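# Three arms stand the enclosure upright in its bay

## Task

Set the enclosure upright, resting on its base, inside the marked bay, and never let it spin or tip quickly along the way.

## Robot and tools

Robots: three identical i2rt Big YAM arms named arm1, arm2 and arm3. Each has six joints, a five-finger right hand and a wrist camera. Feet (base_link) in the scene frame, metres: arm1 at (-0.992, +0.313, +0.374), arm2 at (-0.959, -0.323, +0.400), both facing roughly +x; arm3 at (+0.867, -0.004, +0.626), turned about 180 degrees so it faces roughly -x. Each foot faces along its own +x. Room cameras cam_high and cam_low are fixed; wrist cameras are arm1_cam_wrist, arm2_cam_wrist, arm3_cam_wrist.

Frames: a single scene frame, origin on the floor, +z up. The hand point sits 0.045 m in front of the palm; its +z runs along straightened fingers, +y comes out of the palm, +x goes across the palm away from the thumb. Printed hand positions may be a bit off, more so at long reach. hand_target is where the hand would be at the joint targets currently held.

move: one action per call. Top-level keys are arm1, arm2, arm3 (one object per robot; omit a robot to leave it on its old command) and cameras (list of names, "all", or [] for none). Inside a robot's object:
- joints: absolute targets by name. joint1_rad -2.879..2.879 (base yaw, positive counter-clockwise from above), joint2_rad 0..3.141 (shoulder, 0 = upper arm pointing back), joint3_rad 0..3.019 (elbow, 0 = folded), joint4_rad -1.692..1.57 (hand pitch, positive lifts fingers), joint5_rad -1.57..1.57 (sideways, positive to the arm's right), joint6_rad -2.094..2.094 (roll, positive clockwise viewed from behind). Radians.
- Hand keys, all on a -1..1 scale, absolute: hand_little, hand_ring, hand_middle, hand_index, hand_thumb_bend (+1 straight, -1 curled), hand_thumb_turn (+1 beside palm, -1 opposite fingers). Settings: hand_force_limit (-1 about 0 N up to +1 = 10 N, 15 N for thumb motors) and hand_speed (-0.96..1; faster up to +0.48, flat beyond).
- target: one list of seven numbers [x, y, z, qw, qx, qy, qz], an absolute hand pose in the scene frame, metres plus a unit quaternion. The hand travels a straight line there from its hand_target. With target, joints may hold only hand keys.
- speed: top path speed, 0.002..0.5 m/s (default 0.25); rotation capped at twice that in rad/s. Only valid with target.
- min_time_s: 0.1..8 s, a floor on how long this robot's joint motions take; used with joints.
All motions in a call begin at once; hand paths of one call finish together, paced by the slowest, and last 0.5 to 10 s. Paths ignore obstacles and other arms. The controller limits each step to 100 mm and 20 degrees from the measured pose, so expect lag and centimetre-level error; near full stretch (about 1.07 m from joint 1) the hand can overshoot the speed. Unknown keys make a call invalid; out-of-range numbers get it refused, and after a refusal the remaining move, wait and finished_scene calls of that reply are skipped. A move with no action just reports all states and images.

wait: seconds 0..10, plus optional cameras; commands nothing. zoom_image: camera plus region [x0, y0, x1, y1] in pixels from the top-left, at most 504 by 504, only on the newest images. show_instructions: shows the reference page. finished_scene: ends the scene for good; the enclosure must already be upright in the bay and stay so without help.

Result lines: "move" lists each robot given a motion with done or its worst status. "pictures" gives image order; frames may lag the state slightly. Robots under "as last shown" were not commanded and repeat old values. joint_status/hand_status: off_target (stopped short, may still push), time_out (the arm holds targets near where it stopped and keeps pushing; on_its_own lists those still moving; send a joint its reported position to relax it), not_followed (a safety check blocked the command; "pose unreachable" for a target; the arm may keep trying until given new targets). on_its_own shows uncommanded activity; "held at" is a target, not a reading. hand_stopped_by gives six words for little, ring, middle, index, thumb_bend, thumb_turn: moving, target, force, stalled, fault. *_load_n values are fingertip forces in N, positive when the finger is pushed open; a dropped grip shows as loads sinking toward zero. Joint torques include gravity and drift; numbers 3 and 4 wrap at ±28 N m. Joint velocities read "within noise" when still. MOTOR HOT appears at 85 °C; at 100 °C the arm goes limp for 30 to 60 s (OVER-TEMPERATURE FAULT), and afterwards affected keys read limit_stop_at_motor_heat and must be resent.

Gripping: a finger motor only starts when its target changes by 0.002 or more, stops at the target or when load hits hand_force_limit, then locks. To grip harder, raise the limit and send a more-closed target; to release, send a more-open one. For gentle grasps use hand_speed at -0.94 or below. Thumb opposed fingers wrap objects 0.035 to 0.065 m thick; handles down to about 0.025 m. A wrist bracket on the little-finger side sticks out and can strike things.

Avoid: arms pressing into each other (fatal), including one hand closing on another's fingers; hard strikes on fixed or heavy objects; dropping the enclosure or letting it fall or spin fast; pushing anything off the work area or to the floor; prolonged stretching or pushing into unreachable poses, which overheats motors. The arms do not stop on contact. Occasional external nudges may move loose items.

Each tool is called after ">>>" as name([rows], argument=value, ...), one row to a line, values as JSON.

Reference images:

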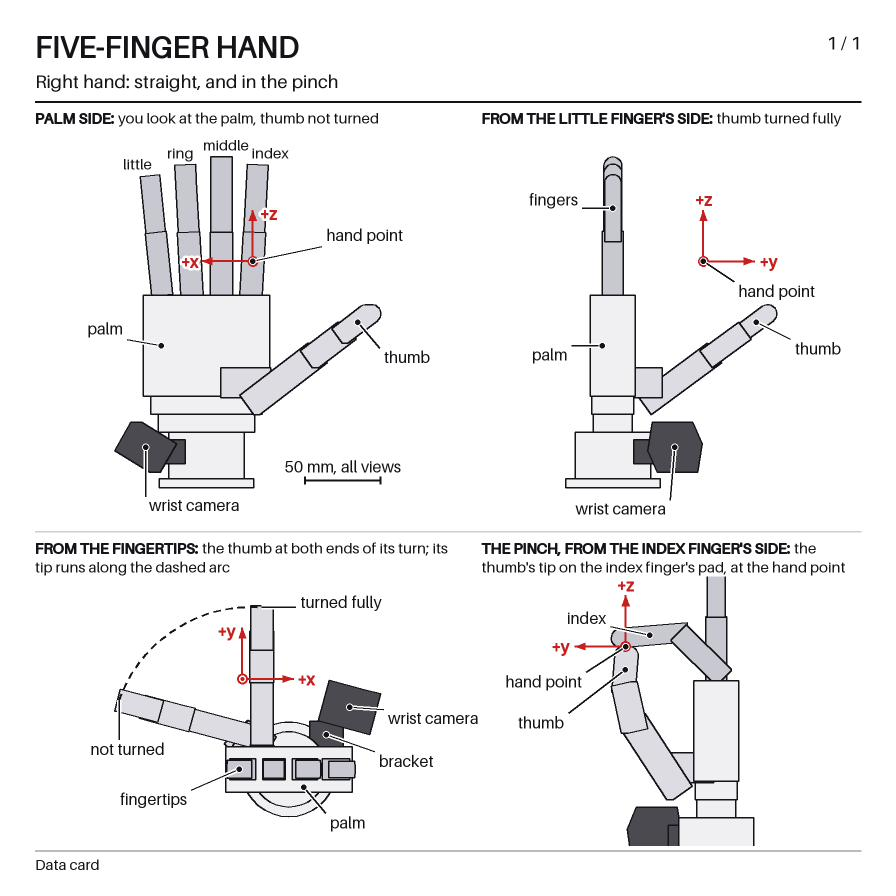

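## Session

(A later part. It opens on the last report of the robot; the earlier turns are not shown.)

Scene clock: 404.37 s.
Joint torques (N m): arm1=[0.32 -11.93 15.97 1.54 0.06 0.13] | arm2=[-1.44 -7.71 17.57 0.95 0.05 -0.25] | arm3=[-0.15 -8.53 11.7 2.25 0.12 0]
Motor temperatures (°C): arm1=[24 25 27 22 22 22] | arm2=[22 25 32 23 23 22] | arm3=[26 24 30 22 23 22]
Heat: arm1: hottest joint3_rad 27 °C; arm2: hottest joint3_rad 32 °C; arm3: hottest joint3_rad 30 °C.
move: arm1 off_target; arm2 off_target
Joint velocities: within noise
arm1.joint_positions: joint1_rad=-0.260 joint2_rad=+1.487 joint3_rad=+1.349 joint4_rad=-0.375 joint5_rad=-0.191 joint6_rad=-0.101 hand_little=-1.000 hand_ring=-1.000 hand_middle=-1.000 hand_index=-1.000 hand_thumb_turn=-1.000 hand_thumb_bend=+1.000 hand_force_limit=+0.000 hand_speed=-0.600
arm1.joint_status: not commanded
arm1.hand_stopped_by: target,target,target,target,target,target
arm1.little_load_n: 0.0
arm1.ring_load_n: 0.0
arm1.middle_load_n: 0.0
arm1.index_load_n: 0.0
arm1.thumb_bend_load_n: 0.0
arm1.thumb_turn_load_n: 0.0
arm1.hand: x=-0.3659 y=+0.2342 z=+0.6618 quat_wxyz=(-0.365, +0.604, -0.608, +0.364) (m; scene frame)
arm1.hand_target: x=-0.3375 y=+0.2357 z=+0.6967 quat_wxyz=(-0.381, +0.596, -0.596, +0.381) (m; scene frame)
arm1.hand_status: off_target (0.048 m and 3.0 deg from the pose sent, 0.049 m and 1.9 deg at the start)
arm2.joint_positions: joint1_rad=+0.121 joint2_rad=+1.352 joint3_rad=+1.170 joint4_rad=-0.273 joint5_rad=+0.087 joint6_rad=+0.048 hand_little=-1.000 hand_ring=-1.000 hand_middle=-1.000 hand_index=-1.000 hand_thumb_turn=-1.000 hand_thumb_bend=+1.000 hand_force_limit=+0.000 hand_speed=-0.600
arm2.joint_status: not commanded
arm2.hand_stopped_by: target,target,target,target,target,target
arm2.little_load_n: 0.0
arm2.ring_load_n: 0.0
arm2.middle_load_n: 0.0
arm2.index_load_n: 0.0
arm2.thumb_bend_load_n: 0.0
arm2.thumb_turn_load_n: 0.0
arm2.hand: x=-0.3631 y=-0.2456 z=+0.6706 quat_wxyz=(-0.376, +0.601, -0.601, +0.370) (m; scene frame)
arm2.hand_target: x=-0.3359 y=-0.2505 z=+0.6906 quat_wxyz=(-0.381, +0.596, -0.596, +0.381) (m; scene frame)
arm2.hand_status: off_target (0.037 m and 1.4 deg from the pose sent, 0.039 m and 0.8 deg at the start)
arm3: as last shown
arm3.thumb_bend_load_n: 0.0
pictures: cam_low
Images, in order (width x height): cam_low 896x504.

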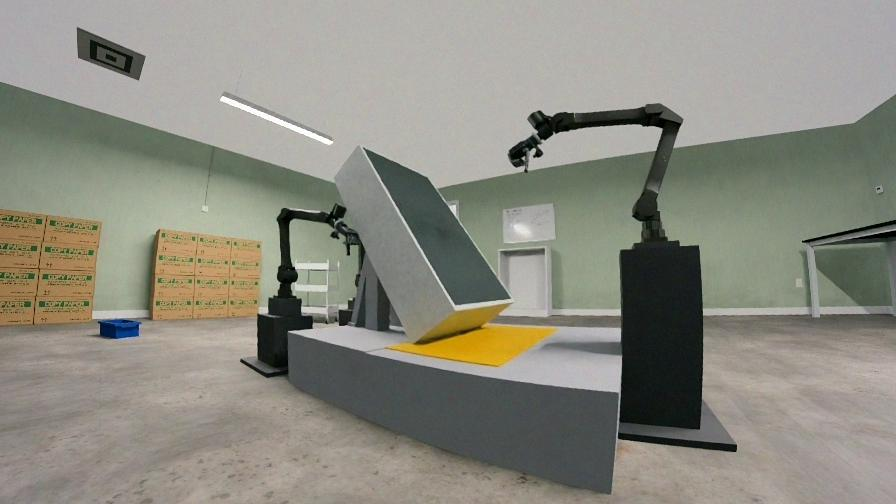

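>>> move(arm1={"target": [-0.385, 0.235, 0.69, 0.4777, -0.5213, 0.5213, -0.4777], "speed": 0.15}, arm2={"target": [-0.385, -0.25, 0.68, 0.4777, -0.5213, 0.5213, -0.4777], "speed": 0.15}, cameras=["cam_low"])

>>> zoom_image(camera="cam_low", region=[260, 140, 460, 360])

Scene clock: 429.30 s.
Joint torques (N m): arm1=[-1.32 -13.86 7.36 2.66 -0.15 0.14] | arm2=[-0.26 -9.05 9.55 2.37 0.16 -0.21] | arm3=[-0.26 -8.47 11.64 2.36 0.13 -0.04]
Motor temperatures (°C): arm1=[24 25 30 22 22 22] | arm2=[22 25 33 23 23 22] | arm3=[25 24 31 22 23 22]
Heat: arm1: hottest joint3_rad 30 °C; arm2: hottest joint3_rad 33 °C; arm3: hottest joint3_rad 31 °C.
move: arm1 done; arm2 done
Joint velocities: within noise
arm1.joint_positions: joint1_rad=-0.279 joint2_rad=+1.349 joint3_rad=+1.030 joint4_rad=+0.194 joint5_rad=-0.246 joint6_rad=-0.041 hand_little=-1.000 hand_ring=-1.000 hand_middle=-1.000 hand_index=-1.000 hand_thumb_turn=-1.000 hand_thumb_bend=+1.000 hand_force_limit=+0.000 hand_speed=-0.600
arm1.joint_status: not commanded
arm1.hand_stopped_by: target,target,target,target,target,target
arm1.little_load_n: 0.0
arm1.ring_load_n: 0.0
arm1.middle_load_n: 0.0
arm1.index_load_n: 0.0
arm1.thumb_bend_load_n: 0.0
arm1.thumb_turn_load_n: 0.0
arm1.hand: x=-0.3822 y=+0.2399 z=+0.6853 quat_wxyz=(-0.472, +0.531, -0.521, +0.473) (m; scene frame)
arm1.hand_target: x=-0.3850 y=+0.2351 z=+0.6901 quat_wxyz=(-0.478, +0.522, -0.521, +0.478) (m; scene frame)
arm1.hand_status: done (0.007 m and 1.4 deg from the pose sent, 0.034 m and 23.0 deg at the start)
arm2.joint_positions: joint1_rad=+0.123 joint2_rad=+1.241 joint3_rad=+0.843 joint4_rad=+0.292 joint5_rad=+0.111 joint6_rad=+0.018 hand_little=-1.000 hand_ring=-1.000 hand_middle=-1.000 hand_index=-1.000 hand_thumb_turn=-1.000 hand_thumb_bend=+1.000 hand_force_limit=+0.000 hand_speed=-0.600
arm2.joint_status: not commanded
arm2.hand_stopped_by: target,target,target,target,target,target
arm2.little_load_n: 0.0
arm2.ring_load_n: 0.0
arm2.middle_load_n: 0.0
arm2.index_load_n: 0.5
arm2.thumb_bend_load_n: 0.0
arm2.thumb_turn_load_n: 0.0
arm2.hand: x=-0.3827 y=-0.2532 z=+0.6715 quat_wxyz=(-0.472, +0.523, -0.531, +0.470) (m; scene frame)
arm2.hand_target: x=-0.3850 y=-0.2500 z=+0.6799 quat_wxyz=(-0.478, +0.521, -0.521, +0.478) (m; scene frame)
arm2.hand_status: done (0.009 m and 1.6 deg from the pose sent, 0.024 m and 21.4 deg at the start)
arm3: as last shown
pictures: cam_low
Images, in order (width x height): cam_low 896x504.

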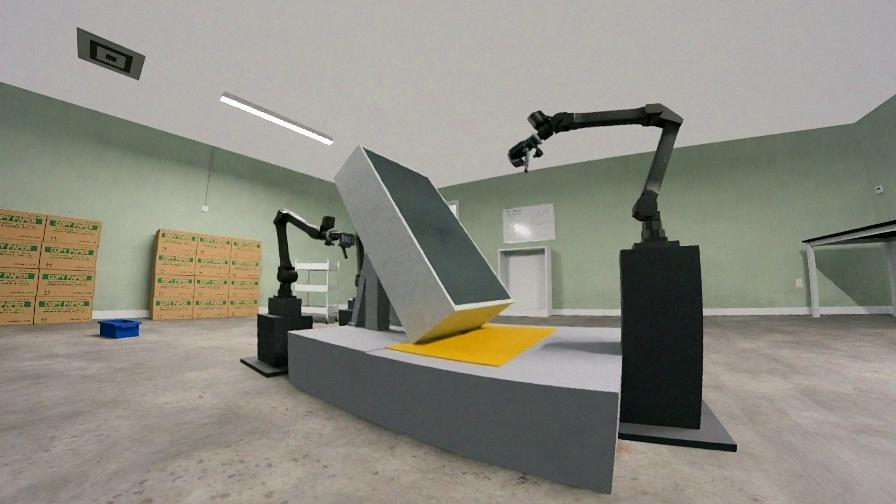

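Scaled by 2.291 from the camera's 896x504 image, which has a finer 1280x720 frame.

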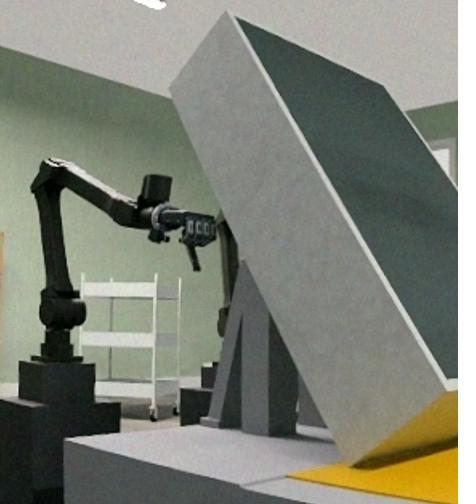

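>>> move(arm1={"target": [-0.345, 0.235, 0.705, 0.4777, -0.5213, 0.5213, -0.4777], "speed": 0.06}, arm2={"target": [-0.345, -0.25, 0.705, 0.4777, -0.5213, 0.5213, -0.4777], "speed": 0.06}, cameras=["cam_low"])

>>> zoom_image(camera="cam_low", region=[260, 140, 460, 360])

Scene clock: 434.93 s.
Joint torques (N m): arm1=[0.15 -13.16 12.19 1.46 0.1 0.17] | arm2=[-0.91 -8.18 13.82 1.25 0.01 -0.22] | arm3=[-0.56 -8.29 11.67 2.36 0.11 0.01]
Motor temperatures (°C): arm1=[24 25 30 22 22 22] | arm2=[22 25 33 23 23 22] | arm3=[25 24 31 22 23 22]
Heat: arm1: hottest joint3_rad 30 °C; arm2: hottest joint3_rad 33 °C; arm3: hottest joint3_rad 31 °C.
move: arm1 off_target; arm2 off_target
Joint velocities: within noise
arm1.joint_positions: joint1_rad=-0.279 joint2_rad=+1.414 joint3_rad=+1.086 joint4_rad=+0.190 joint5_rad=-0.232 joint6_rad=-0.038 hand_little=-1.000 hand_ring=-1.000 hand_middle=-1.000 hand_index=-1.000 hand_thumb_turn=-1.000 hand_thumb_bend=+1.000 hand_force_limit=+0.000 hand_speed=-0.600
arm1.joint_status: not commanded
arm1.hand_stopped_by: target,target,target,target,target,target
arm1.little_load_n: 0.0
arm1.ring_load_n: 0.0
arm1.middle_load_n: 0.0
arm1.index_load_n: 0.0
arm1.thumb_bend_load_n: 0.0
arm1.thumb_turn_load_n: 0.0
arm1.hand: x=-0.3599 y=+0.2321 z=+0.6796 quat_wxyz=(-0.467, +0.529, -0.529, +0.472) (m; scene frame)
arm1.hand_target: x=-0.3468 y=+0.2354 z=+0.7051 quat_wxyz=(-0.478, +0.521, -0.521, +0.478) (m; scene frame)
arm1.hand_status: off_target (0.030 m and 1.9 deg from the pose sent, 0.043 m and 1.4 deg at the start)
arm2.joint_positions: joint1_rad=+0.123 joint2_rad=+1.283 joint3_rad=+0.929 joint4_rad=+0.260 joint5_rad=+0.105 joint6_rad=+0.018 hand_little=-1.000 hand_ring=-1.000 hand_middle=-1.000 hand_index=-1.000 hand_thumb_turn=-1.000 hand_thumb_bend=+1.000 hand_force_limit=+0.000 hand_speed=-0.600
arm2.joint_status: not commanded
arm2.hand_stopped_by: target,target,target,target,target,target
arm2.little_load_n: 0.0
arm2.ring_load_n: 0.5
arm2.middle_load_n: 0.0
arm2.index_load_n: 0.0
arm2.thumb_bend_load_n: 0.0
arm2.thumb_turn_load_n: 0.0
arm2.hand: x=-0.3599 y=-0.2496 z=+0.6922 quat_wxyz=(-0.477, +0.522, -0.527, +0.472) (m; scene frame)
arm2.hand_target: x=-0.3460 y=-0.2501 z=+0.7049 quat_wxyz=(-0.478, +0.521, -0.521, +0.478) (m; scene frame)
arm2.hand_status: off_target (0.020 m and 1.0 deg from the pose sent, 0.051 m and 1.6 deg at the start)
arm3: as last shown
pictures: cam_low
Images, in order (width x height): cam_low 896x504.

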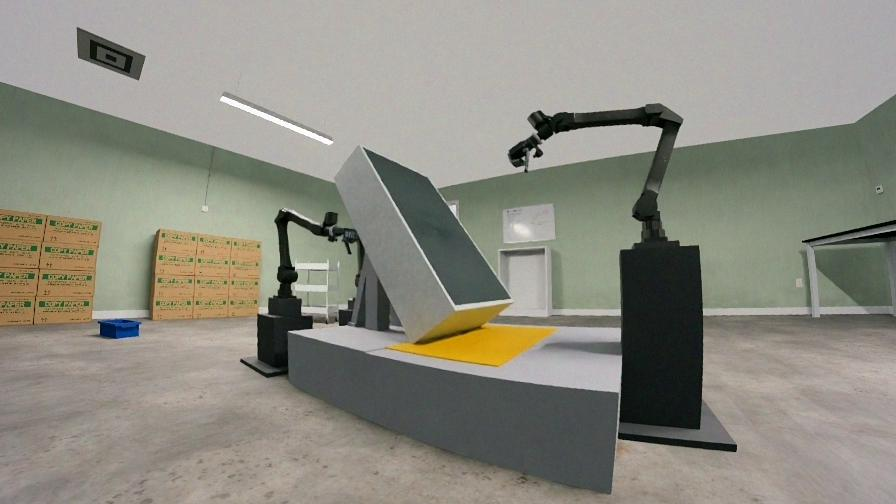

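Scaled by 2.291 from the camera's 896x504 image, which has a finer 1280x720 frame.

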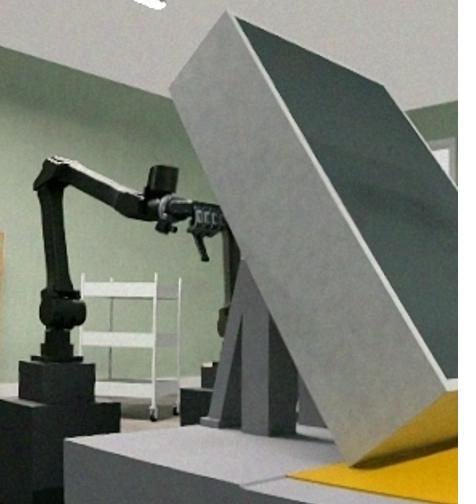

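>>> move(arm1={"target": [-0.328, 0.235, 0.725, 0.4777, -0.5213, 0.5213, -0.4777], "speed": 0.05}, arm2={"target": [-0.328, -0.25, 0.716, 0.4777, -0.5213, 0.5213, -0.4777], "speed": 0.05}, cameras=["cam_low"])

>>> zoom_image(camera="cam_low", region=[260, 140, 460, 360])

Scene clock: 441.97 s.
Joint torques (N m): arm1=[0.44 -12.75 13.03 1.65 0 0.12] | arm2=[-1.44 -9.23 14.84 1.39 0 -0.26] | arm3=[-0.15 -8.23 11.66 2.43 0.13 -0.03]
Motor temperatures (°C): arm1=[24 25 31 22 22 22] | arm2=[22 25 33 23 23 22] | arm3=[25 24 31 22 23 22]
Heat: arm1: hottest joint3_rad 31 °C; arm2: hottest joint3_rad 33 °C; arm3: hottest joint3_rad 31 °C.
move: arm1 off_target; arm2 off_target
Joint velocities: within noise
arm1.joint_positions: joint1_rad=-0.274 joint2_rad=+1.434 joint3_rad=+1.158 joint4_rad=+0.132 joint5_rad=-0.222 joint6_rad=-0.032 hand_little=-1.000 hand_ring=-1.000 hand_middle=-1.000 hand_index=-1.000 hand_thumb_turn=-1.000 hand_thumb_bend=+1.000 hand_force_limit=+0.000 hand_speed=-0.600
arm1.joint_status: not commanded
arm1.hand_stopped_by: target,target,target,target,target,target
arm1.little_load_n: 0.0
arm1.ring_load_n: 0.0
arm1.middle_load_n: 0.0
arm1.index_load_n: 0.0
arm1.thumb_bend_load_n: 0.0
arm1.thumb_turn_load_n: 0.0
arm1.hand: x=-0.3470 y=+0.2301 z=+0.6968 quat_wxyz=(-0.465, +0.528, -0.534, +0.470) (m; scene frame)
arm1.hand_target: x=-0.3305 y=+0.2354 z=+0.7247 quat_wxyz=(-0.478, +0.521, -0.521, +0.478) (m; scene frame)
arm1.hand_status: off_target (0.034 m and 2.3 deg from the pose sent, 0.056 m and 1.9 deg at the start)
arm2.joint_positions: joint1_rad=+0.123 joint2_rad=+1.316 joint3_rad=+0.979 joint4_rad=+0.227 joint5_rad=+0.100 joint6_rad=+0.015 hand_little=-1.000 hand_ring=-1.000 hand_middle=-1.000 hand_index=-1.000 hand_thumb_turn=-1.000 hand_thumb_bend=+1.000 hand_force_limit=+0.000 hand_speed=-0.600
arm2.joint_status: not commanded
arm2.hand_stopped_by: target,target,target,target,target,target
arm2.little_load_n: 0.0
arm2.ring_load_n: 0.0
arm2.middle_load_n: 0.0
arm2.index_load_n: 0.0
arm2.thumb_bend_load_n: 0.0
arm2.thumb_turn_load_n: 0.0
arm2.hand: x=-0.3464 y=-0.2474 z=+0.6947 quat_wxyz=(-0.473, +0.528, -0.529, +0.467) (m; scene frame)
arm2.hand_target: x=-0.3298 y=-0.2502 z=+0.7159 quat_wxyz=(-0.478, +0.521, -0.521, +0.478) (m; scene frame)
arm2.hand_status: off_target (0.028 m and 1.8 deg from the pose sent, 0.040 m and 1.0 deg at the start)
arm3: as last shown
pictures: cam_low
Images, in order (width x height): cam_low 896x504.

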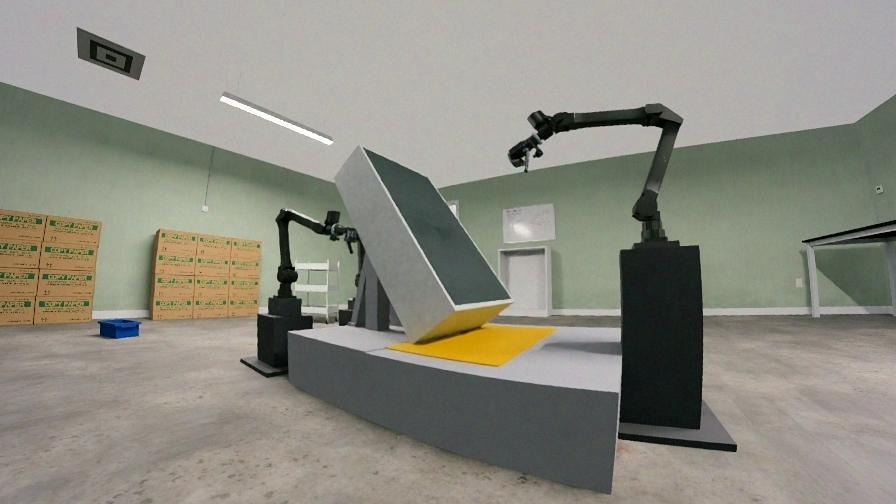

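Scaled by 2.291 from the camera's 896x504 image, which has a finer 1280x720 frame.

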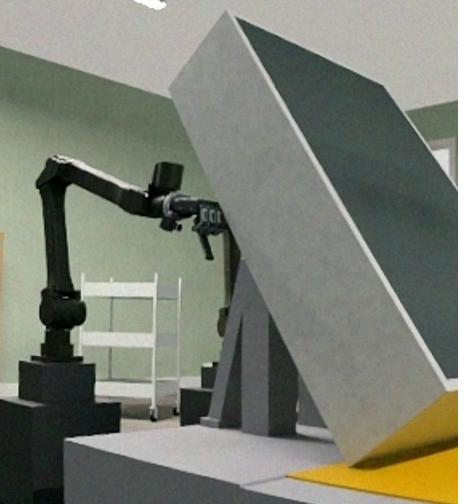

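>>> move(arm1={"target": [-0.311, 0.235, 0.736, 0.4777, -0.5213, 0.5213, -0.4777], "speed": 0.05}, arm2={"target": [-0.311, -0.25, 0.728, 0.4777, -0.5213, 0.5213, -0.4777], "speed": 0.05}, cameras=["cam_low", "cam_high"])

>>> zoom_image(camera="cam_low", region=[260, 140, 460, 360])

Scene clock: 448.93 s.
Joint torques (N m): arm1=[0.73 -10.93 15.64 2.3 -0.21 0.03] | arm2=[-1.73 -8.41 17.47 1.85 0.07 -0.24] | arm3=[-0.56 -8.12 11.71 2.33 0.13 -0.02]
Motor temperatures (°C): arm1=[24 25 31 22 22 22] | arm2=[22 25 33 23 23 22] | arm3=[25 24 31 22 23 22]
Heat: arm1: hottest joint3_rad 31 °C; arm2: hottest joint3_rad 33 °C; arm3: hottest joint3_rad 31 °C.
move: arm1 off_target; arm2 off_target
Joint velocities: within noise
arm1.joint_positions: joint1_rad=-0.272 joint2_rad=+1.439 joint3_rad=+1.180 joint4_rad=+0.083 joint5_rad=-0.209 joint6_rad=-0.021 hand_little=-1.000 hand_ring=-1.000 hand_middle=-1.000 hand_index=-1.000 hand_thumb_turn=-1.000 hand_thumb_bend=+1.000 hand_force_limit=+0.000 hand_speed=-0.600
arm1.joint_status: not commanded
arm1.hand_stopped_by: target,target,target,target,target,target
arm1.little_load_n: 0.0
arm1.ring_load_n: 0.0
arm1.middle_load_n: 0.0
arm1.index_load_n: 0.0
arm1.thumb_bend_load_n: 0.0
arm1.thumb_turn_load_n: 0.0
arm1.hand: x=-0.3459 y=+0.2299 z=+0.6955 quat_wxyz=(-0.458, +0.528, -0.547, +0.460) (m; scene frame)
arm1.hand_target: x=-0.3174 y=+0.2360 z=+0.7355 quat_wxyz=(-0.478, +0.521, -0.521, +0.478) (m; scene frame)
arm1.hand_status: off_target (0.054 m and 4.3 deg from the pose sent, 0.053 m and 2.3 deg at the start)
arm2.joint_positions: joint1_rad=+0.122 joint2_rad=+1.344 joint3_rad=+1.007 joint4_rad=+0.182 joint5_rad=+0.095 joint6_rad=+0.010 hand_little=-1.000 hand_ring=-1.000 hand_middle=-1.000 hand_index=-1.000 hand_thumb_turn=-1.000 hand_thumb_bend=+1.000 hand_force_limit=+0.000 hand_speed=-0.600
arm2.joint_status: not commanded
arm2.hand_stopped_by: target,target,target,target,target,target
arm2.little_load_n: 0.0
arm2.ring_load_n: 0.0
arm2.middle_load_n: 0.0
arm2.index_load_n: 0.0
arm2.thumb_bend_load_n: 0.0
arm2.thumb_turn_load_n: 0.0
arm2.hand: x=-0.3403 y=-0.2465 z=+0.6841 quat_wxyz=(-0.460, +0.541, -0.536, +0.456) (m; scene frame)
arm2.hand_target: x=-0.3163 y=-0.2507 z=+0.7280 quat_wxyz=(-0.478, +0.521, -0.521, +0.478) (m; scene frame)
arm2.hand_status: off_target (0.053 m and 4.3 deg from the pose sent, 0.049 m and 1.7 deg at the start)
arm3: as last shown
pictures: cam_high, cam_low
Images, in order (width x height): cam_high 896x504, cam_low 896x504.

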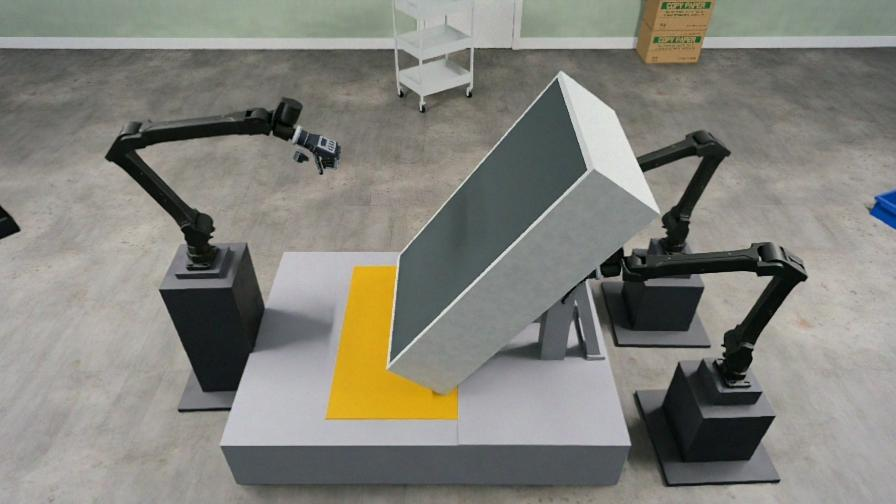

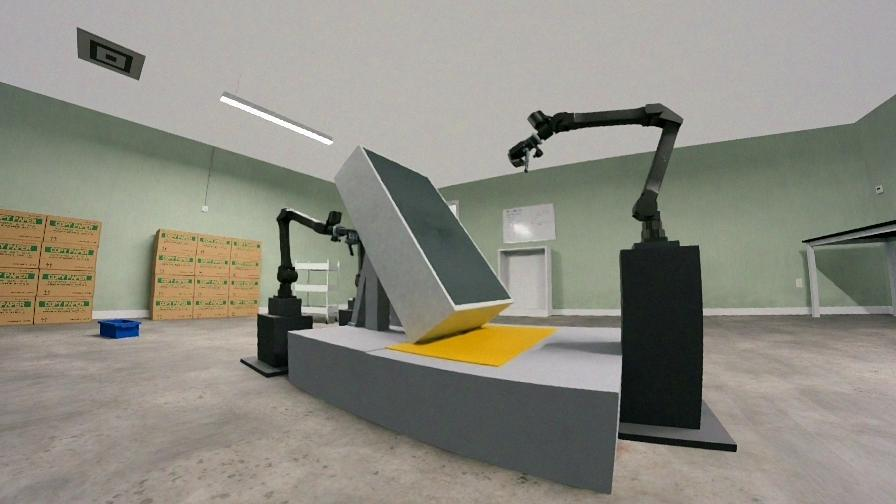

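Scaled by 2.291 from the camera's 896x504 image, which has a finer 1280x720 frame.

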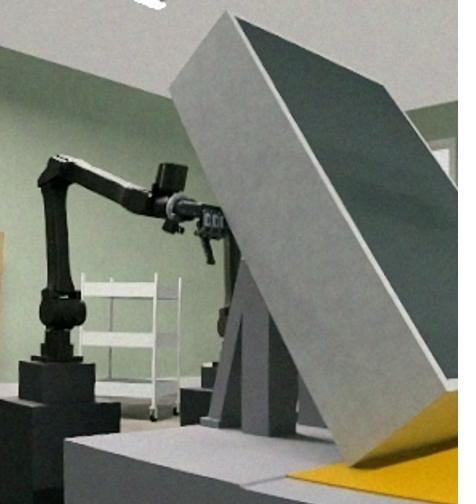

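>>> move(arm1={"target": [-0.28, 0.235, 0.75, 0.4777, -0.5213, 0.5213, -0.4777], "speed": 0.05}, arm2={"target": [-0.28, -0.25, 0.75, 0.4777, -0.5213, 0.5213, -0.4777], "speed": 0.05}, cameras=["cam_low", "cam_high"])

Scene clock: 469.77 s.
Joint torques (N m): arm1=[-0.67 -15.09 18.21 2.97 0.17 0.02] | arm2=[-2.08 -10.52 21.53 2.86 0.1 -0.2] | arm3=[-0.5 -8.35 11.75 2.39 0.14 -0.03]
Motor temperatures (°C): arm1=[24 25 32 22 22 22] | arm2=[22 25 34 23 23 22] | arm3=[25 24 31 22 23 22]
Heat: arm1: hottest joint3_rad 32 °C; arm2: hottest joint3_rad 34 °C; arm3: hottest joint3_rad 31 °C.
move: arm1 off_target; arm2 off_target
Joint velocities: within noise
arm1.joint_positions: joint1_rad=-0.242 joint2_rad=+1.520 joint3_rad=+1.236 joint4_rad=+0.022 joint5_rad=-0.208 joint6_rad=-0.018 hand_little=-1.000 hand_ring=-1.000 hand_middle=-1.000 hand_index=-1.000 hand_thumb_turn=-1.000 hand_thumb_bend=+1.000 hand_force_limit=+0.000 hand_speed=-0.600
arm1.joint_status: not commanded
arm1.hand_stopped_by: target,target,target,target,target,target
arm1.little_load_n: 0.0
arm1.ring_load_n: 0.0
arm1.middle_load_n: 0.0
arm1.index_load_n: 0.0
arm1.thumb_bend_load_n: 0.0
arm1.thumb_turn_load_n: 0.5
arm1.hand: x=-0.3251 y=+0.2455 z=+0.6637 quat_wxyz=(-0.447, +0.550, -0.563, +0.425) (m; scene frame)
arm1.hand_target: x=-0.2954 y=+0.2371 z=+0.7502 quat_wxyz=(-0.478, +0.521, -0.521, +0.478) (m; scene frame)
arm1.hand_status: off_target (0.098 m and 9.1 deg from the pose sent, 0.086 m and 4.3 deg at the start)
arm2.joint_positions: joint1_rad=+0.122 joint2_rad=+1.387 joint3_rad=+1.059 joint4_rad=+0.097 joint5_rad=+0.089 joint6_rad=+0.007 hand_little=-1.000 hand_ring=-1.000 hand_middle=-1.000 hand_index=-1.000 hand_thumb_turn=-1.000 hand_thumb_bend=+1.000 hand_force_limit=+0.000 hand_speed=-0.600
arm2.joint_status: not commanded
arm2.hand_stopped_by: target,target,target,target,target,target
arm2.little_load_n: 0.0
arm2.ring_load_n: 0.5
arm2.middle_load_n: 0.5
arm2.index_load_n: 0.0
arm2.thumb_bend_load_n: 0.0
arm2.thumb_turn_load_n: 0.0
arm2.hand: x=-0.3314 y=-0.2445 z=+0.6677 quat_wxyz=(-0.438, +0.563, -0.549, +0.436) (m; scene frame)
arm2.hand_target: x=-0.2954 y=-0.2517 z=+0.7504 quat_wxyz=(-0.478, +0.521, -0.521, +0.478) (m; scene frame)
arm2.hand_status: off_target (0.097 m and 8.7 deg from the pose sent, 0.089 m and 4.2 deg at the start)
arm3.joint_positions: joint1_rad=+0.080 joint2_rad=+1.133 joint3_rad=+1.213 joint4_rad=-0.562 joint5_rad=+0.094 joint6_rad=+0.039 hand_little=-1.000 hand_ring=-1.000 hand_middle=-1.000 hand_index=-1.000 hand_thumb_turn=-1.000 hand_thumb_bend=+1.000 hand_force_limit=+0.000 hand_speed=-0.600
arm3.joint_status: not commanded
arm3.hand_stopped_by: target,target,target,target,target,target
arm3.little_load_n: 0.0
arm3.ring_load_n: 0.0
arm3.middle_load_n: 0.0
arm3.index_load_n: 0.0
arm3.thumb_bend_load_n: 0.0
arm3.thumb_turn_load_n: 0.0
arm3.hand: x=+0.3566 y=-0.0787 z=+0.9819 quat_wxyz=(+0.368, -0.598, -0.611, +0.367) (m; scene frame)
arm3.hand_target: x=+0.3506 y=-0.0749 z=+0.9999 quat_wxyz=(+0.380, -0.596, -0.596, +0.380) (m; scene frame)
arm3.hand_status: not commanded
pictures: cam_high, cam_low
Images, in order (width x height): cam_high 896x504, cam_low 896x504.

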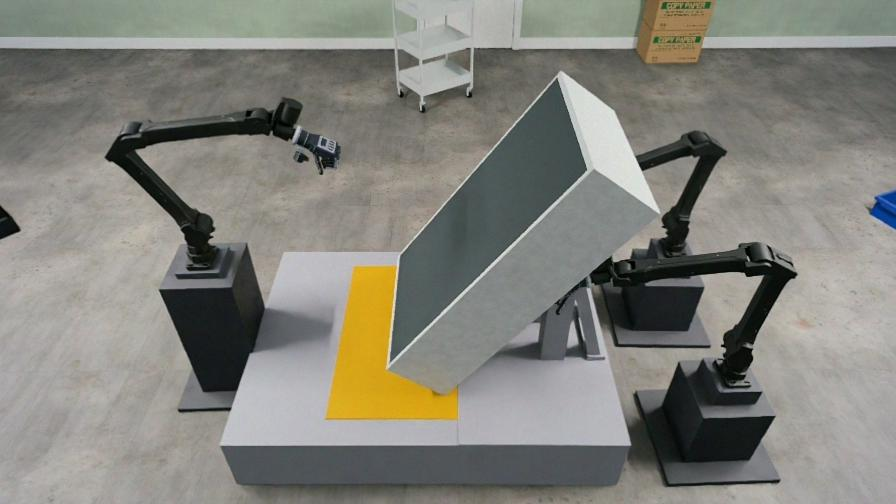

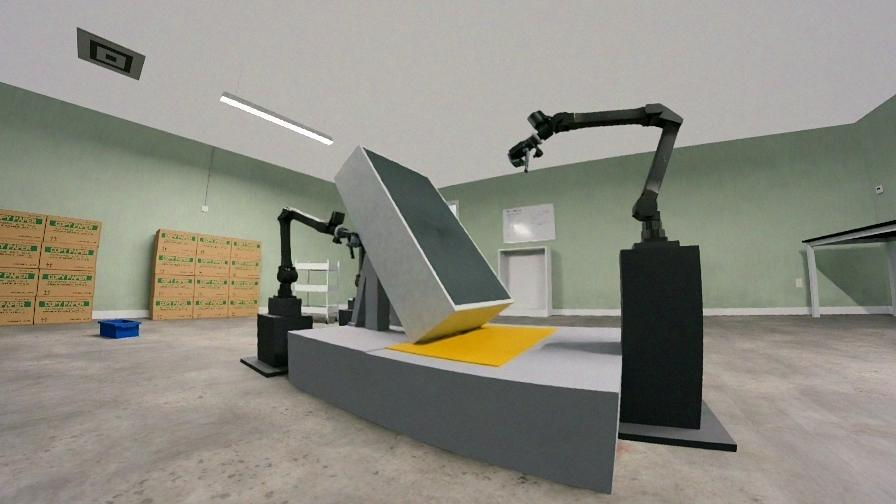

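>>> move(arm1={"target": [-0.5, 0.235, 0.80, 0.5, -0.5, 0.5, -0.5], "speed": 0.15}, arm2={"target": [-0.5, -0.25, 0.80, 0.5, -0.5, 0.5, -0.5], "speed": 0.15}, cameras=["cam_low"])

>>> zoom_image(camera="cam_low", region=[260, 120, 460, 340])

Scene clock: 520.83 s.
Joint torques (N m): arm1=[-1.38 -7.53 7.86 1.46 -0.13 0.16] | arm2=[-0.56 -3.66 10.5 1.48 0.11 -0.21] | arm3=[-0.26 -8.35 11.73 2.47 0.11 0.02]
Motor temperatures (°C): arm1=[24 26 37 22 22 22] | arm2=[22 25 46 23 23 22] | arm3=[25 24 32 22 23 22]
Heat: arm1: hottest joint3_rad 37 °C; arm2: hottest joint3_rad 46 °C; arm3: hottest joint3_rad 32 °C.
move: arm1 done; arm2 done
Joint velocities: within noise
arm1.joint_positions: joint1_rad=-0.369 joint2_rad=+0.980 joint3_rad=+0.989 joint4_rad=-0.005 joint5_rad=-0.338 joint6_rad=-0.018 hand_little=-1.000 hand_ring=-1.000 hand_middle=-1.000 hand_index=-1.000 hand_thumb_turn=-1.000 hand_thumb_bend=+1.000 hand_force_limit=+0.000 hand_speed=-0.600
arm1.joint_status: not commanded
arm1.hand_stopped_by: target,target,target,target,target,target
arm1.little_load_n: 0.0
arm1.ring_load_n: 0.0
arm1.middle_load_n: 0.0
arm1.index_load_n: 0.0
arm1.thumb_bend_load_n: 0.0
arm1.thumb_turn_load_n: 0.0
arm1.hand: x=-0.4977 y=+0.2393 z=+0.8076 quat_wxyz=(-0.502, +0.502, -0.489, +0.507) (m; scene frame)
arm1.hand_target: x=-0.4999 y=+0.2351 z=+0.7999 quat_wxyz=(-0.500, +0.500, -0.500, +0.500) (m; scene frame)
arm1.hand_status: done (0.009 m and 1.6 deg from the pose sent, 0.222 m and 14.0 deg at the start)
arm2.joint_positions: joint1_rad=+0.174 joint2_rad=+0.811 joint3_rad=+0.837 joint4_rad=-0.009 joint5_rad=+0.164 joint6_rad=+0.006 hand_little=-1.000 hand_ring=-1.000 hand_middle=-1.000 hand_index=-1.000 hand_thumb_turn=-1.000 hand_thumb_bend=+1.000 hand_force_limit=+0.000 hand_speed=-0.600
arm2.joint_status: not commanded
arm2.hand_stopped_by: target,target,target,target,target,target
arm2.little_load_n: 0.0
arm2.ring_load_n: 0.0
arm2.middle_load_n: 0.0
arm2.index_load_n: 0.0
arm2.thumb_bend_load_n: 0.0
arm2.thumb_turn_load_n: 0.0
arm2.hand: x=-0.4976 y=-0.2531 z=+0.8039 quat_wxyz=(-0.504, +0.493, -0.502, +0.502) (m; scene frame)
arm2.hand_target: x=-0.4999 y=-0.2500 z=+0.8000 quat_wxyz=(-0.500, +0.500, -0.500, +0.500) (m; scene frame)
arm2.hand_status: done (0.006 m and 1.0 deg from the pose sent, 0.214 m and 13.7 deg at the start)
arm3: as last shown
arm3.ring_load_n: 0.5
pictures: cam_low
Images, in order (width x height): cam_low 896x504.

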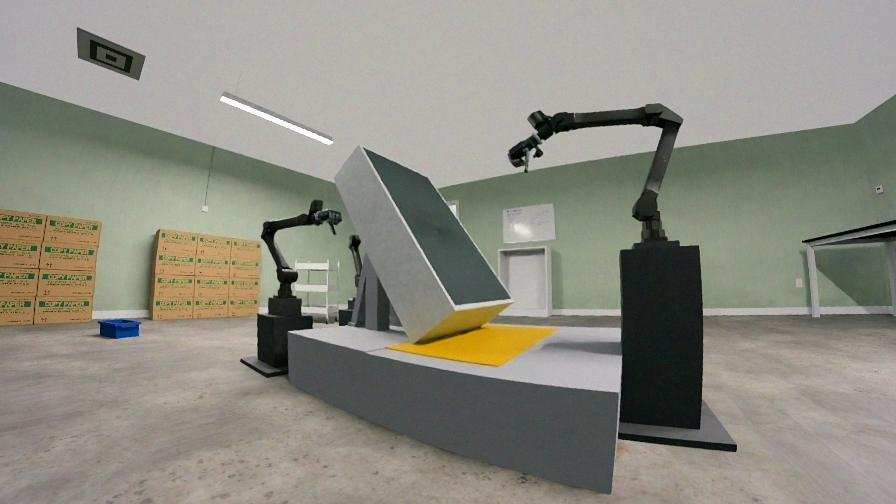

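Scaled by 2.291 from the camera's 896x504 image, which has a finer 1280x720 frame.

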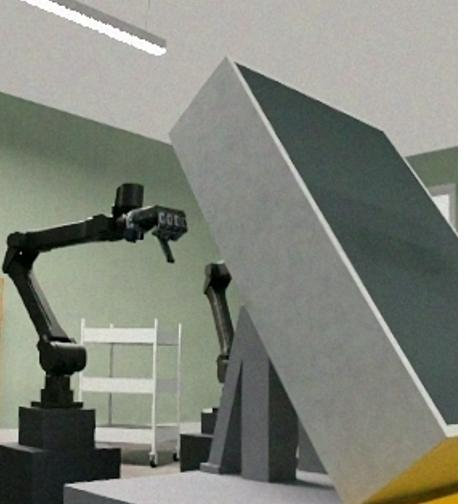

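>>> move(arm1={"target": [-0.425, 0.235, 0.87, 0.5213, -0.4777, 0.4777, -0.5213], "speed": 0.08}, arm2={"target": [-0.425, -0.25, 0.87, 0.5213, -0.4777, 0.4777, -0.5213], "speed": 0.08}, cameras=["cam_low"])

>>> zoom_image(camera="cam_low", region=[260, 120, 460, 340])

Scene clock: 535.60 s.
Joint torques (N m): arm1=[0.56 -9 13.46 2.61 0.13 0.16] | arm2=[-1.61 -3.37 15.83 2.15 0.03 -0.25] | arm3=[-0.62 -8.29 11.73 2.43 0.16 0]
Motor temperatures (°C): arm1=[24 26 36 22 22 22] | arm2=[22 25 42 23 23 22] | arm3=[25 24 32 23 23 22]
Heat: arm1: hottest joint3_rad 36 °C; arm2: hottest joint3_rad 42 °C; arm3: hottest joint3_rad 32 °C.
move: arm1 off_target; arm2 off_target
Joint velocities: within noise
arm1.joint_positions: joint1_rad=-0.335 joint2_rad=+1.144 joint3_rad=+1.147 joint4_rad=-0.002 joint5_rad=-0.285 joint6_rad=+0.009 hand_little=-1.000 hand_ring=-1.000 hand_middle=-1.000 hand_index=-1.000 hand_thumb_turn=-1.000 hand_thumb_bend=+1.000 hand_force_limit=+0.000 hand_speed=-0.600
arm1.joint_status: not commanded
arm1.hand_stopped_by: target,target,target,target,target,target
arm1.little_load_n: 0.0
arm1.ring_load_n: 0.0
arm1.middle_load_n: 0.0
arm1.index_load_n: 0.0
arm1.thumb_bend_load_n: 0.0
arm1.thumb_turn_load_n: 0.5
arm1.hand: x=-0.4371 y=+0.2304 z=+0.8272 quat_wxyz=(-0.504, +0.491, -0.501, +0.504) (m; scene frame)
arm1.hand_target: x=-0.4286 y=+0.2355 z=+0.8691 quat_wxyz=(-0.522, +0.478, -0.478, +0.521) (m; scene frame)
arm1.hand_status: off_target (0.045 m and 4.2 deg from the pose sent, 0.096 m and 4.1 deg at the start)
arm2.joint_positions: joint1_rad=+0.159 joint2_rad=+0.977 joint3_rad=+0.993 joint4_rad=+0.024 joint5_rad=+0.132 joint6_rad=-0.007 hand_little=-1.000 hand_ring=-1.000 hand_middle=-1.000 hand_index=-1.000 hand_thumb_turn=-1.000 hand_thumb_bend=+1.000 hand_force_limit=+0.000 hand_speed=-0.600
arm2.joint_status: not commanded
arm2.hand_stopped_by: target,target,target,target,target,target
arm2.little_load_n: 0.0
arm2.ring_load_n: 0.0
arm2.middle_load_n: 0.0
arm2.index_load_n: 0.0
arm2.thumb_bend_load_n: 0.0
arm2.thumb_turn_load_n: 0.0
arm2.hand: x=-0.4406 y=-0.2465 z=+0.8361 quat_wxyz=(-0.511, +0.494, -0.490, +0.506) (m; scene frame)
arm2.hand_target: x=-0.4278 y=-0.2504 z=+0.8693 quat_wxyz=(-0.521, +0.478, -0.478, +0.522) (m; scene frame)
arm2.hand_status: off_target (0.037 m and 3.2 deg from the pose sent, 0.098 m and 4.5 deg at the start)
arm3: as last shown
arm3.ring_load_n: 0.0
pictures: cam_low
Images, in order (width x height): cam_low 896x504.

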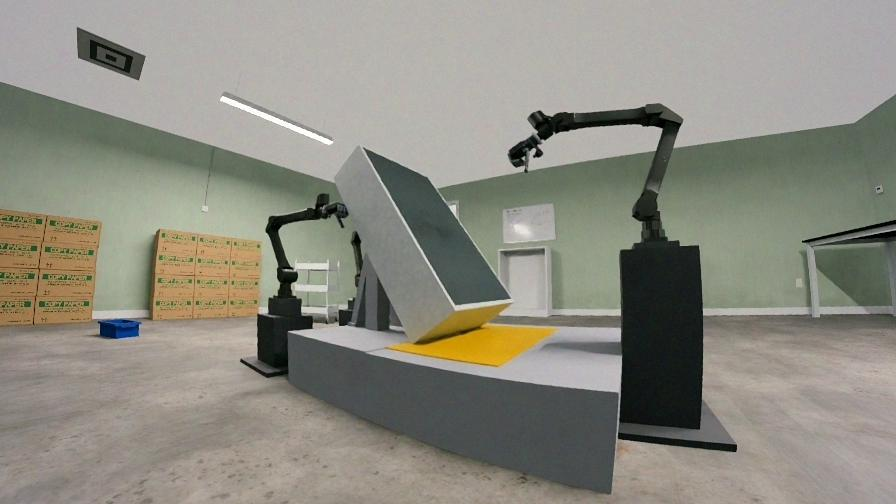

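Scaled by 2.291 from the camera's 896x504 image, which has a finer 1280x720 frame.

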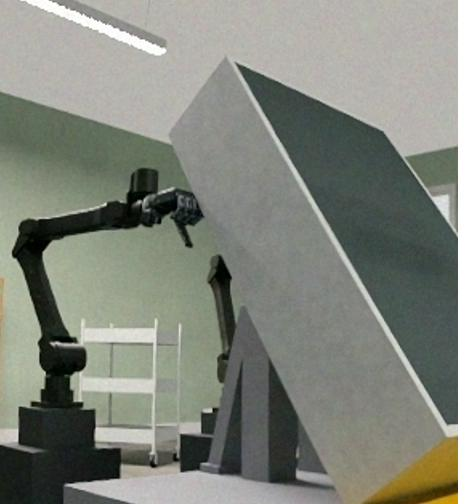

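>>> move(arm1={"target": [-0.41, 0.235, 0.90, 0.5213, -0.4777, 0.4777, -0.5213], "speed": 0.06}, arm2={"target": [-0.41, -0.25, 0.90, 0.5213, -0.4777, 0.4777, -0.5213], "speed": 0.06}, cameras=["cam_low", "cam_high"])

Scene clock: 542.90 s.
Joint torques (N m): arm1=[1.03 -6.71 17.72 2.88 0.43 0.17] | arm2=[-1.26 -1.26 20.85 2.59 0.01 -0.18] | arm3=[0.15 -8.29 11.69 2.37 0.14 0]
Motor temperatures (°C): arm1=[24 26 37 22 22 22] | arm2=[22 25 42 23 23 22] | arm3=[25 24 32 23 23 22]
Heat: arm1: hottest joint3_rad 37 °C; arm2: hottest joint3_rad 42 °C; arm3: hottest joint3_rad 32 °C.
move: arm1 off_target; arm2 off_target
Joint velocities: within noise
arm1.joint_positions: joint1_rad=-0.335 joint2_rad=+1.147 joint3_rad=+1.182 joint4_rad=-0.075 joint5_rad=-0.285 joint6_rad=+0.009 hand_little=-1.000 hand_ring=-1.000 hand_middle=-1.000 hand_index=-1.000 hand_thumb_turn=-1.000 hand_thumb_bend=+1.000 hand_force_limit=+0.000 hand_speed=-0.600
arm1.joint_status: not commanded
arm1.hand_stopped_by: target,target,target,target,target,target
arm1.little_load_n: 0.0
arm1.ring_load_n: 0.0
arm1.middle_load_n: 0.0
arm1.index_load_n: 0.0
arm1.thumb_bend_load_n: 0.0
arm1.thumb_turn_load_n: 0.0
arm1.hand: x=-0.4388 y=+0.2311 z=+0.8289 quat_wxyz=(-0.497, +0.498, -0.514, +0.491) (m; scene frame)
arm1.hand_target: x=-0.4207 y=+0.2366 z=+0.8969 quat_wxyz=(-0.522, +0.477, -0.478, +0.521) (m; scene frame)
arm1.hand_status: off_target (0.077 m and 6.5 deg from the pose sent, 0.078 m and 4.2 deg at the start)
arm2.joint_positions: joint1_rad=+0.157 joint2_rad=+0.979 joint3_rad=+1.027 joint4_rad=-0.050 joint5_rad=+0.127 joint6_rad=-0.013 hand_little=-1.000 hand_ring=-1.000 hand_middle=-1.000 hand_index=-1.000 hand_thumb_turn=-1.000 hand_thumb_bend=+1.000 hand_force_limit=+0.000 hand_speed=-0.600
arm2.joint_status: not commanded
arm2.hand_stopped_by: target,target,target,target,target,target
arm2.little_load_n: 0.5
arm2.ring_load_n: 0.5
arm2.middle_load_n: 0.0
arm2.index_load_n: 0.0
arm2.thumb_bend_load_n: 0.0
arm2.thumb_turn_load_n: 0.0
arm2.hand: x=-0.4426 y=-0.2470 z=+0.8368 quat_wxyz=(-0.499, +0.508, -0.496, +0.497) (m; scene frame)
arm2.hand_target: x=-0.4194 y=-0.2512 z=+0.8970 quat_wxyz=(-0.521, +0.478, -0.477, +0.522) (m; scene frame)
arm2.hand_status: off_target (0.071 m and 5.6 deg from the pose sent, 0.071 m and 3.2 deg at the start)
arm3: as last shown
pictures: cam_high, cam_low
Images, in order (width x height): cam_high 896x504, cam_low 896x504.

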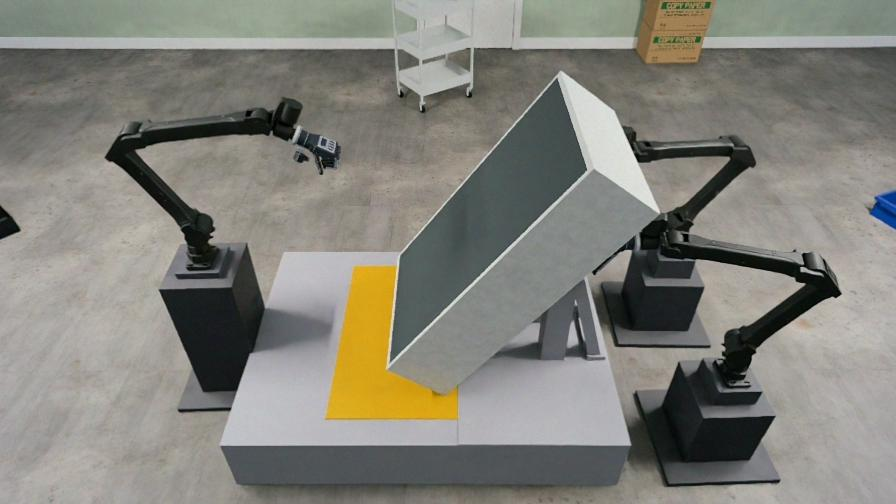

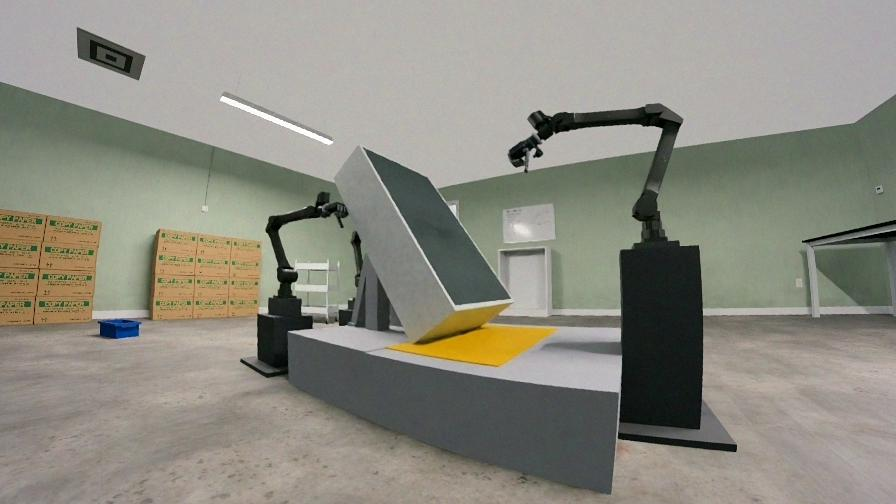

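>>> move(arm1={"target": [-0.385, 0.235, 0.905, 0.561, -0.4304, 0.4304, -0.561], "speed": 0.08}, arm2={"target": [-0.385, -0.25, 0.905, 0.561, -0.4304, 0.4304, -0.561], "speed": 0.08}, cameras=["cam_low", "cam_high"])

Scene clock: 561.73 s.
Joint torques (N m): arm1=[1.14 -7.24 14.43 5.7 0.93 0.21] | arm2=[-1.55 -2.08 18.24 4.4 -0.04 -0.12] | arm3=[-0.32 -8.18 11.63 2.35 0.14 0]
Motor temperatures (°C): arm1=[24 25 42 22 22 22] | arm2=[22 25 47 23 23 22] | arm3=[25 24 32 23 23 22]
Heat: arm1: hottest joint3_rad 42 °C; arm2: hottest joint3_rad 47 °C; arm3: hottest joint3_rad 32 °C.
move: arm1 off_target; arm2 off_target
Joint velocities: within noise
arm1.joint_positions: joint1_rad=-0.324 joint2_rad=+1.196 joint3_rad=+1.158 joint4_rad=+0.150 joint5_rad=-0.278 joint6_rad=+0.050 hand_little=-1.000 hand_ring=-1.000 hand_middle=-1.000 hand_index=-1.000 hand_thumb_turn=-1.000 hand_thumb_bend=+1.000 hand_force_limit=+0.000 hand_speed=-0.600
arm1.joint_status: not commanded
arm1.hand_stopped_by: target,target,target,target,target,target
arm1.little_load_n: 0.0
arm1.ring_load_n: 0.0
arm1.middle_load_n: 0.0
arm1.index_load_n: 0.0
arm1.thumb_bend_load_n: 0.0
arm1.thumb_turn_load_n: 0.0
arm1.hand: x=-0.4132 y=+0.2308 z=+0.8459 quat_wxyz=(-0.533, +0.463, -0.474, +0.526) (m; scene frame)
arm1.hand_target: x=-0.3947 y=+0.2364 z=+0.9023 quat_wxyz=(-0.562, +0.431, -0.431, +0.560) (m; scene frame)
arm1.hand_status: off_target (0.066 m and 8.1 deg from the pose sent, 0.093 m and 16.5 deg at the start)
arm2.joint_positions: joint1_rad=+0.149 joint2_rad=+1.037 joint3_rad=+0.987 joint4_rad=+0.213 joint5_rad=+0.115 joint6_rad=-0.036 hand_little=-1.000 hand_ring=-1.000 hand_middle=-1.000 hand_index=-1.000 hand_thumb_turn=-1.000 hand_thumb_bend=+1.000 hand_force_limit=+0.000 hand_speed=-0.600
arm2.joint_status: not commanded
arm2.hand_stopped_by: target,target,target,target,target,target
arm2.little_load_n: 0.5
arm2.ring_load_n: 0.0
arm2.middle_load_n: 0.5
arm2.index_load_n: 0.0
arm2.thumb_bend_load_n: 0.0
arm2.thumb_turn_load_n: 0.0
arm2.hand: x=-0.4154 y=-0.2467 z=+0.8526 quat_wxyz=(-0.538, +0.466, -0.453, +0.537) (m; scene frame)
arm2.hand_target: x=-0.3931 y=-0.2511 z=+0.9022 quat_wxyz=(-0.561, +0.431, -0.430, +0.561) (m; scene frame)
arm2.hand_status: off_target (0.061 m and 6.2 deg from the pose sent, 0.089 m and 15.5 deg at the start)
arm3: as last shown
pictures: cam_high, cam_low
Images, in order (width x height): cam_high 896x504, cam_low 896x504.

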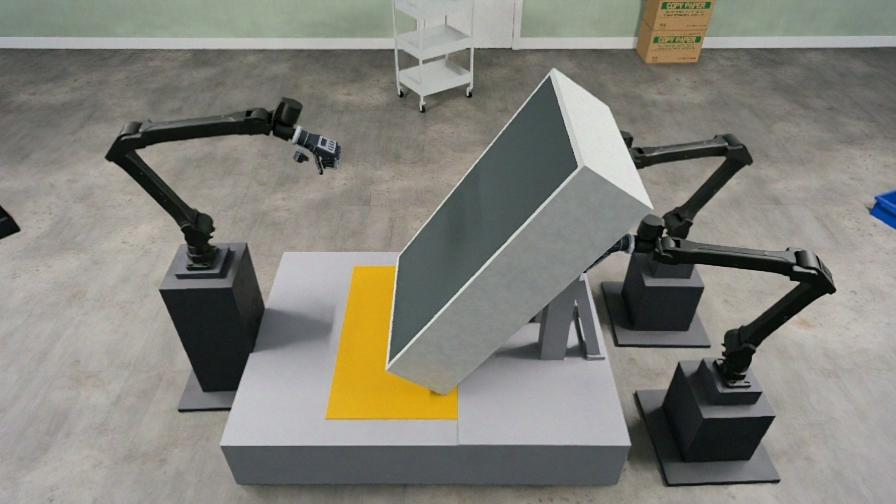

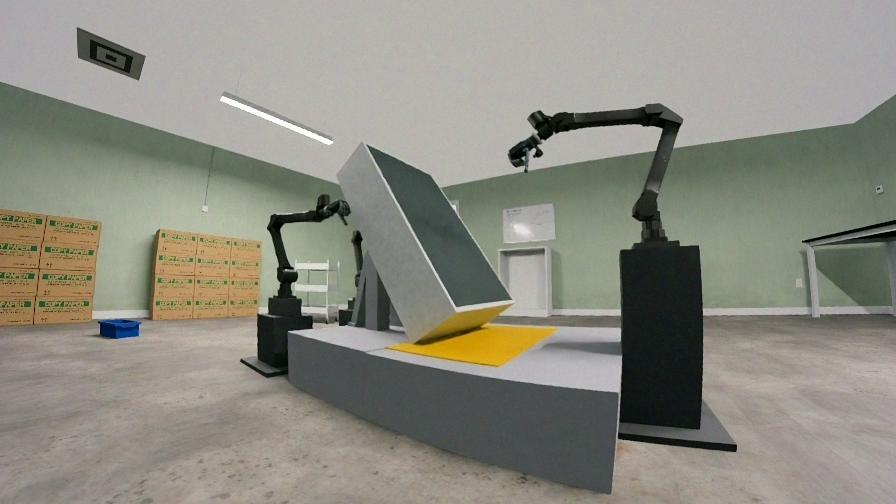

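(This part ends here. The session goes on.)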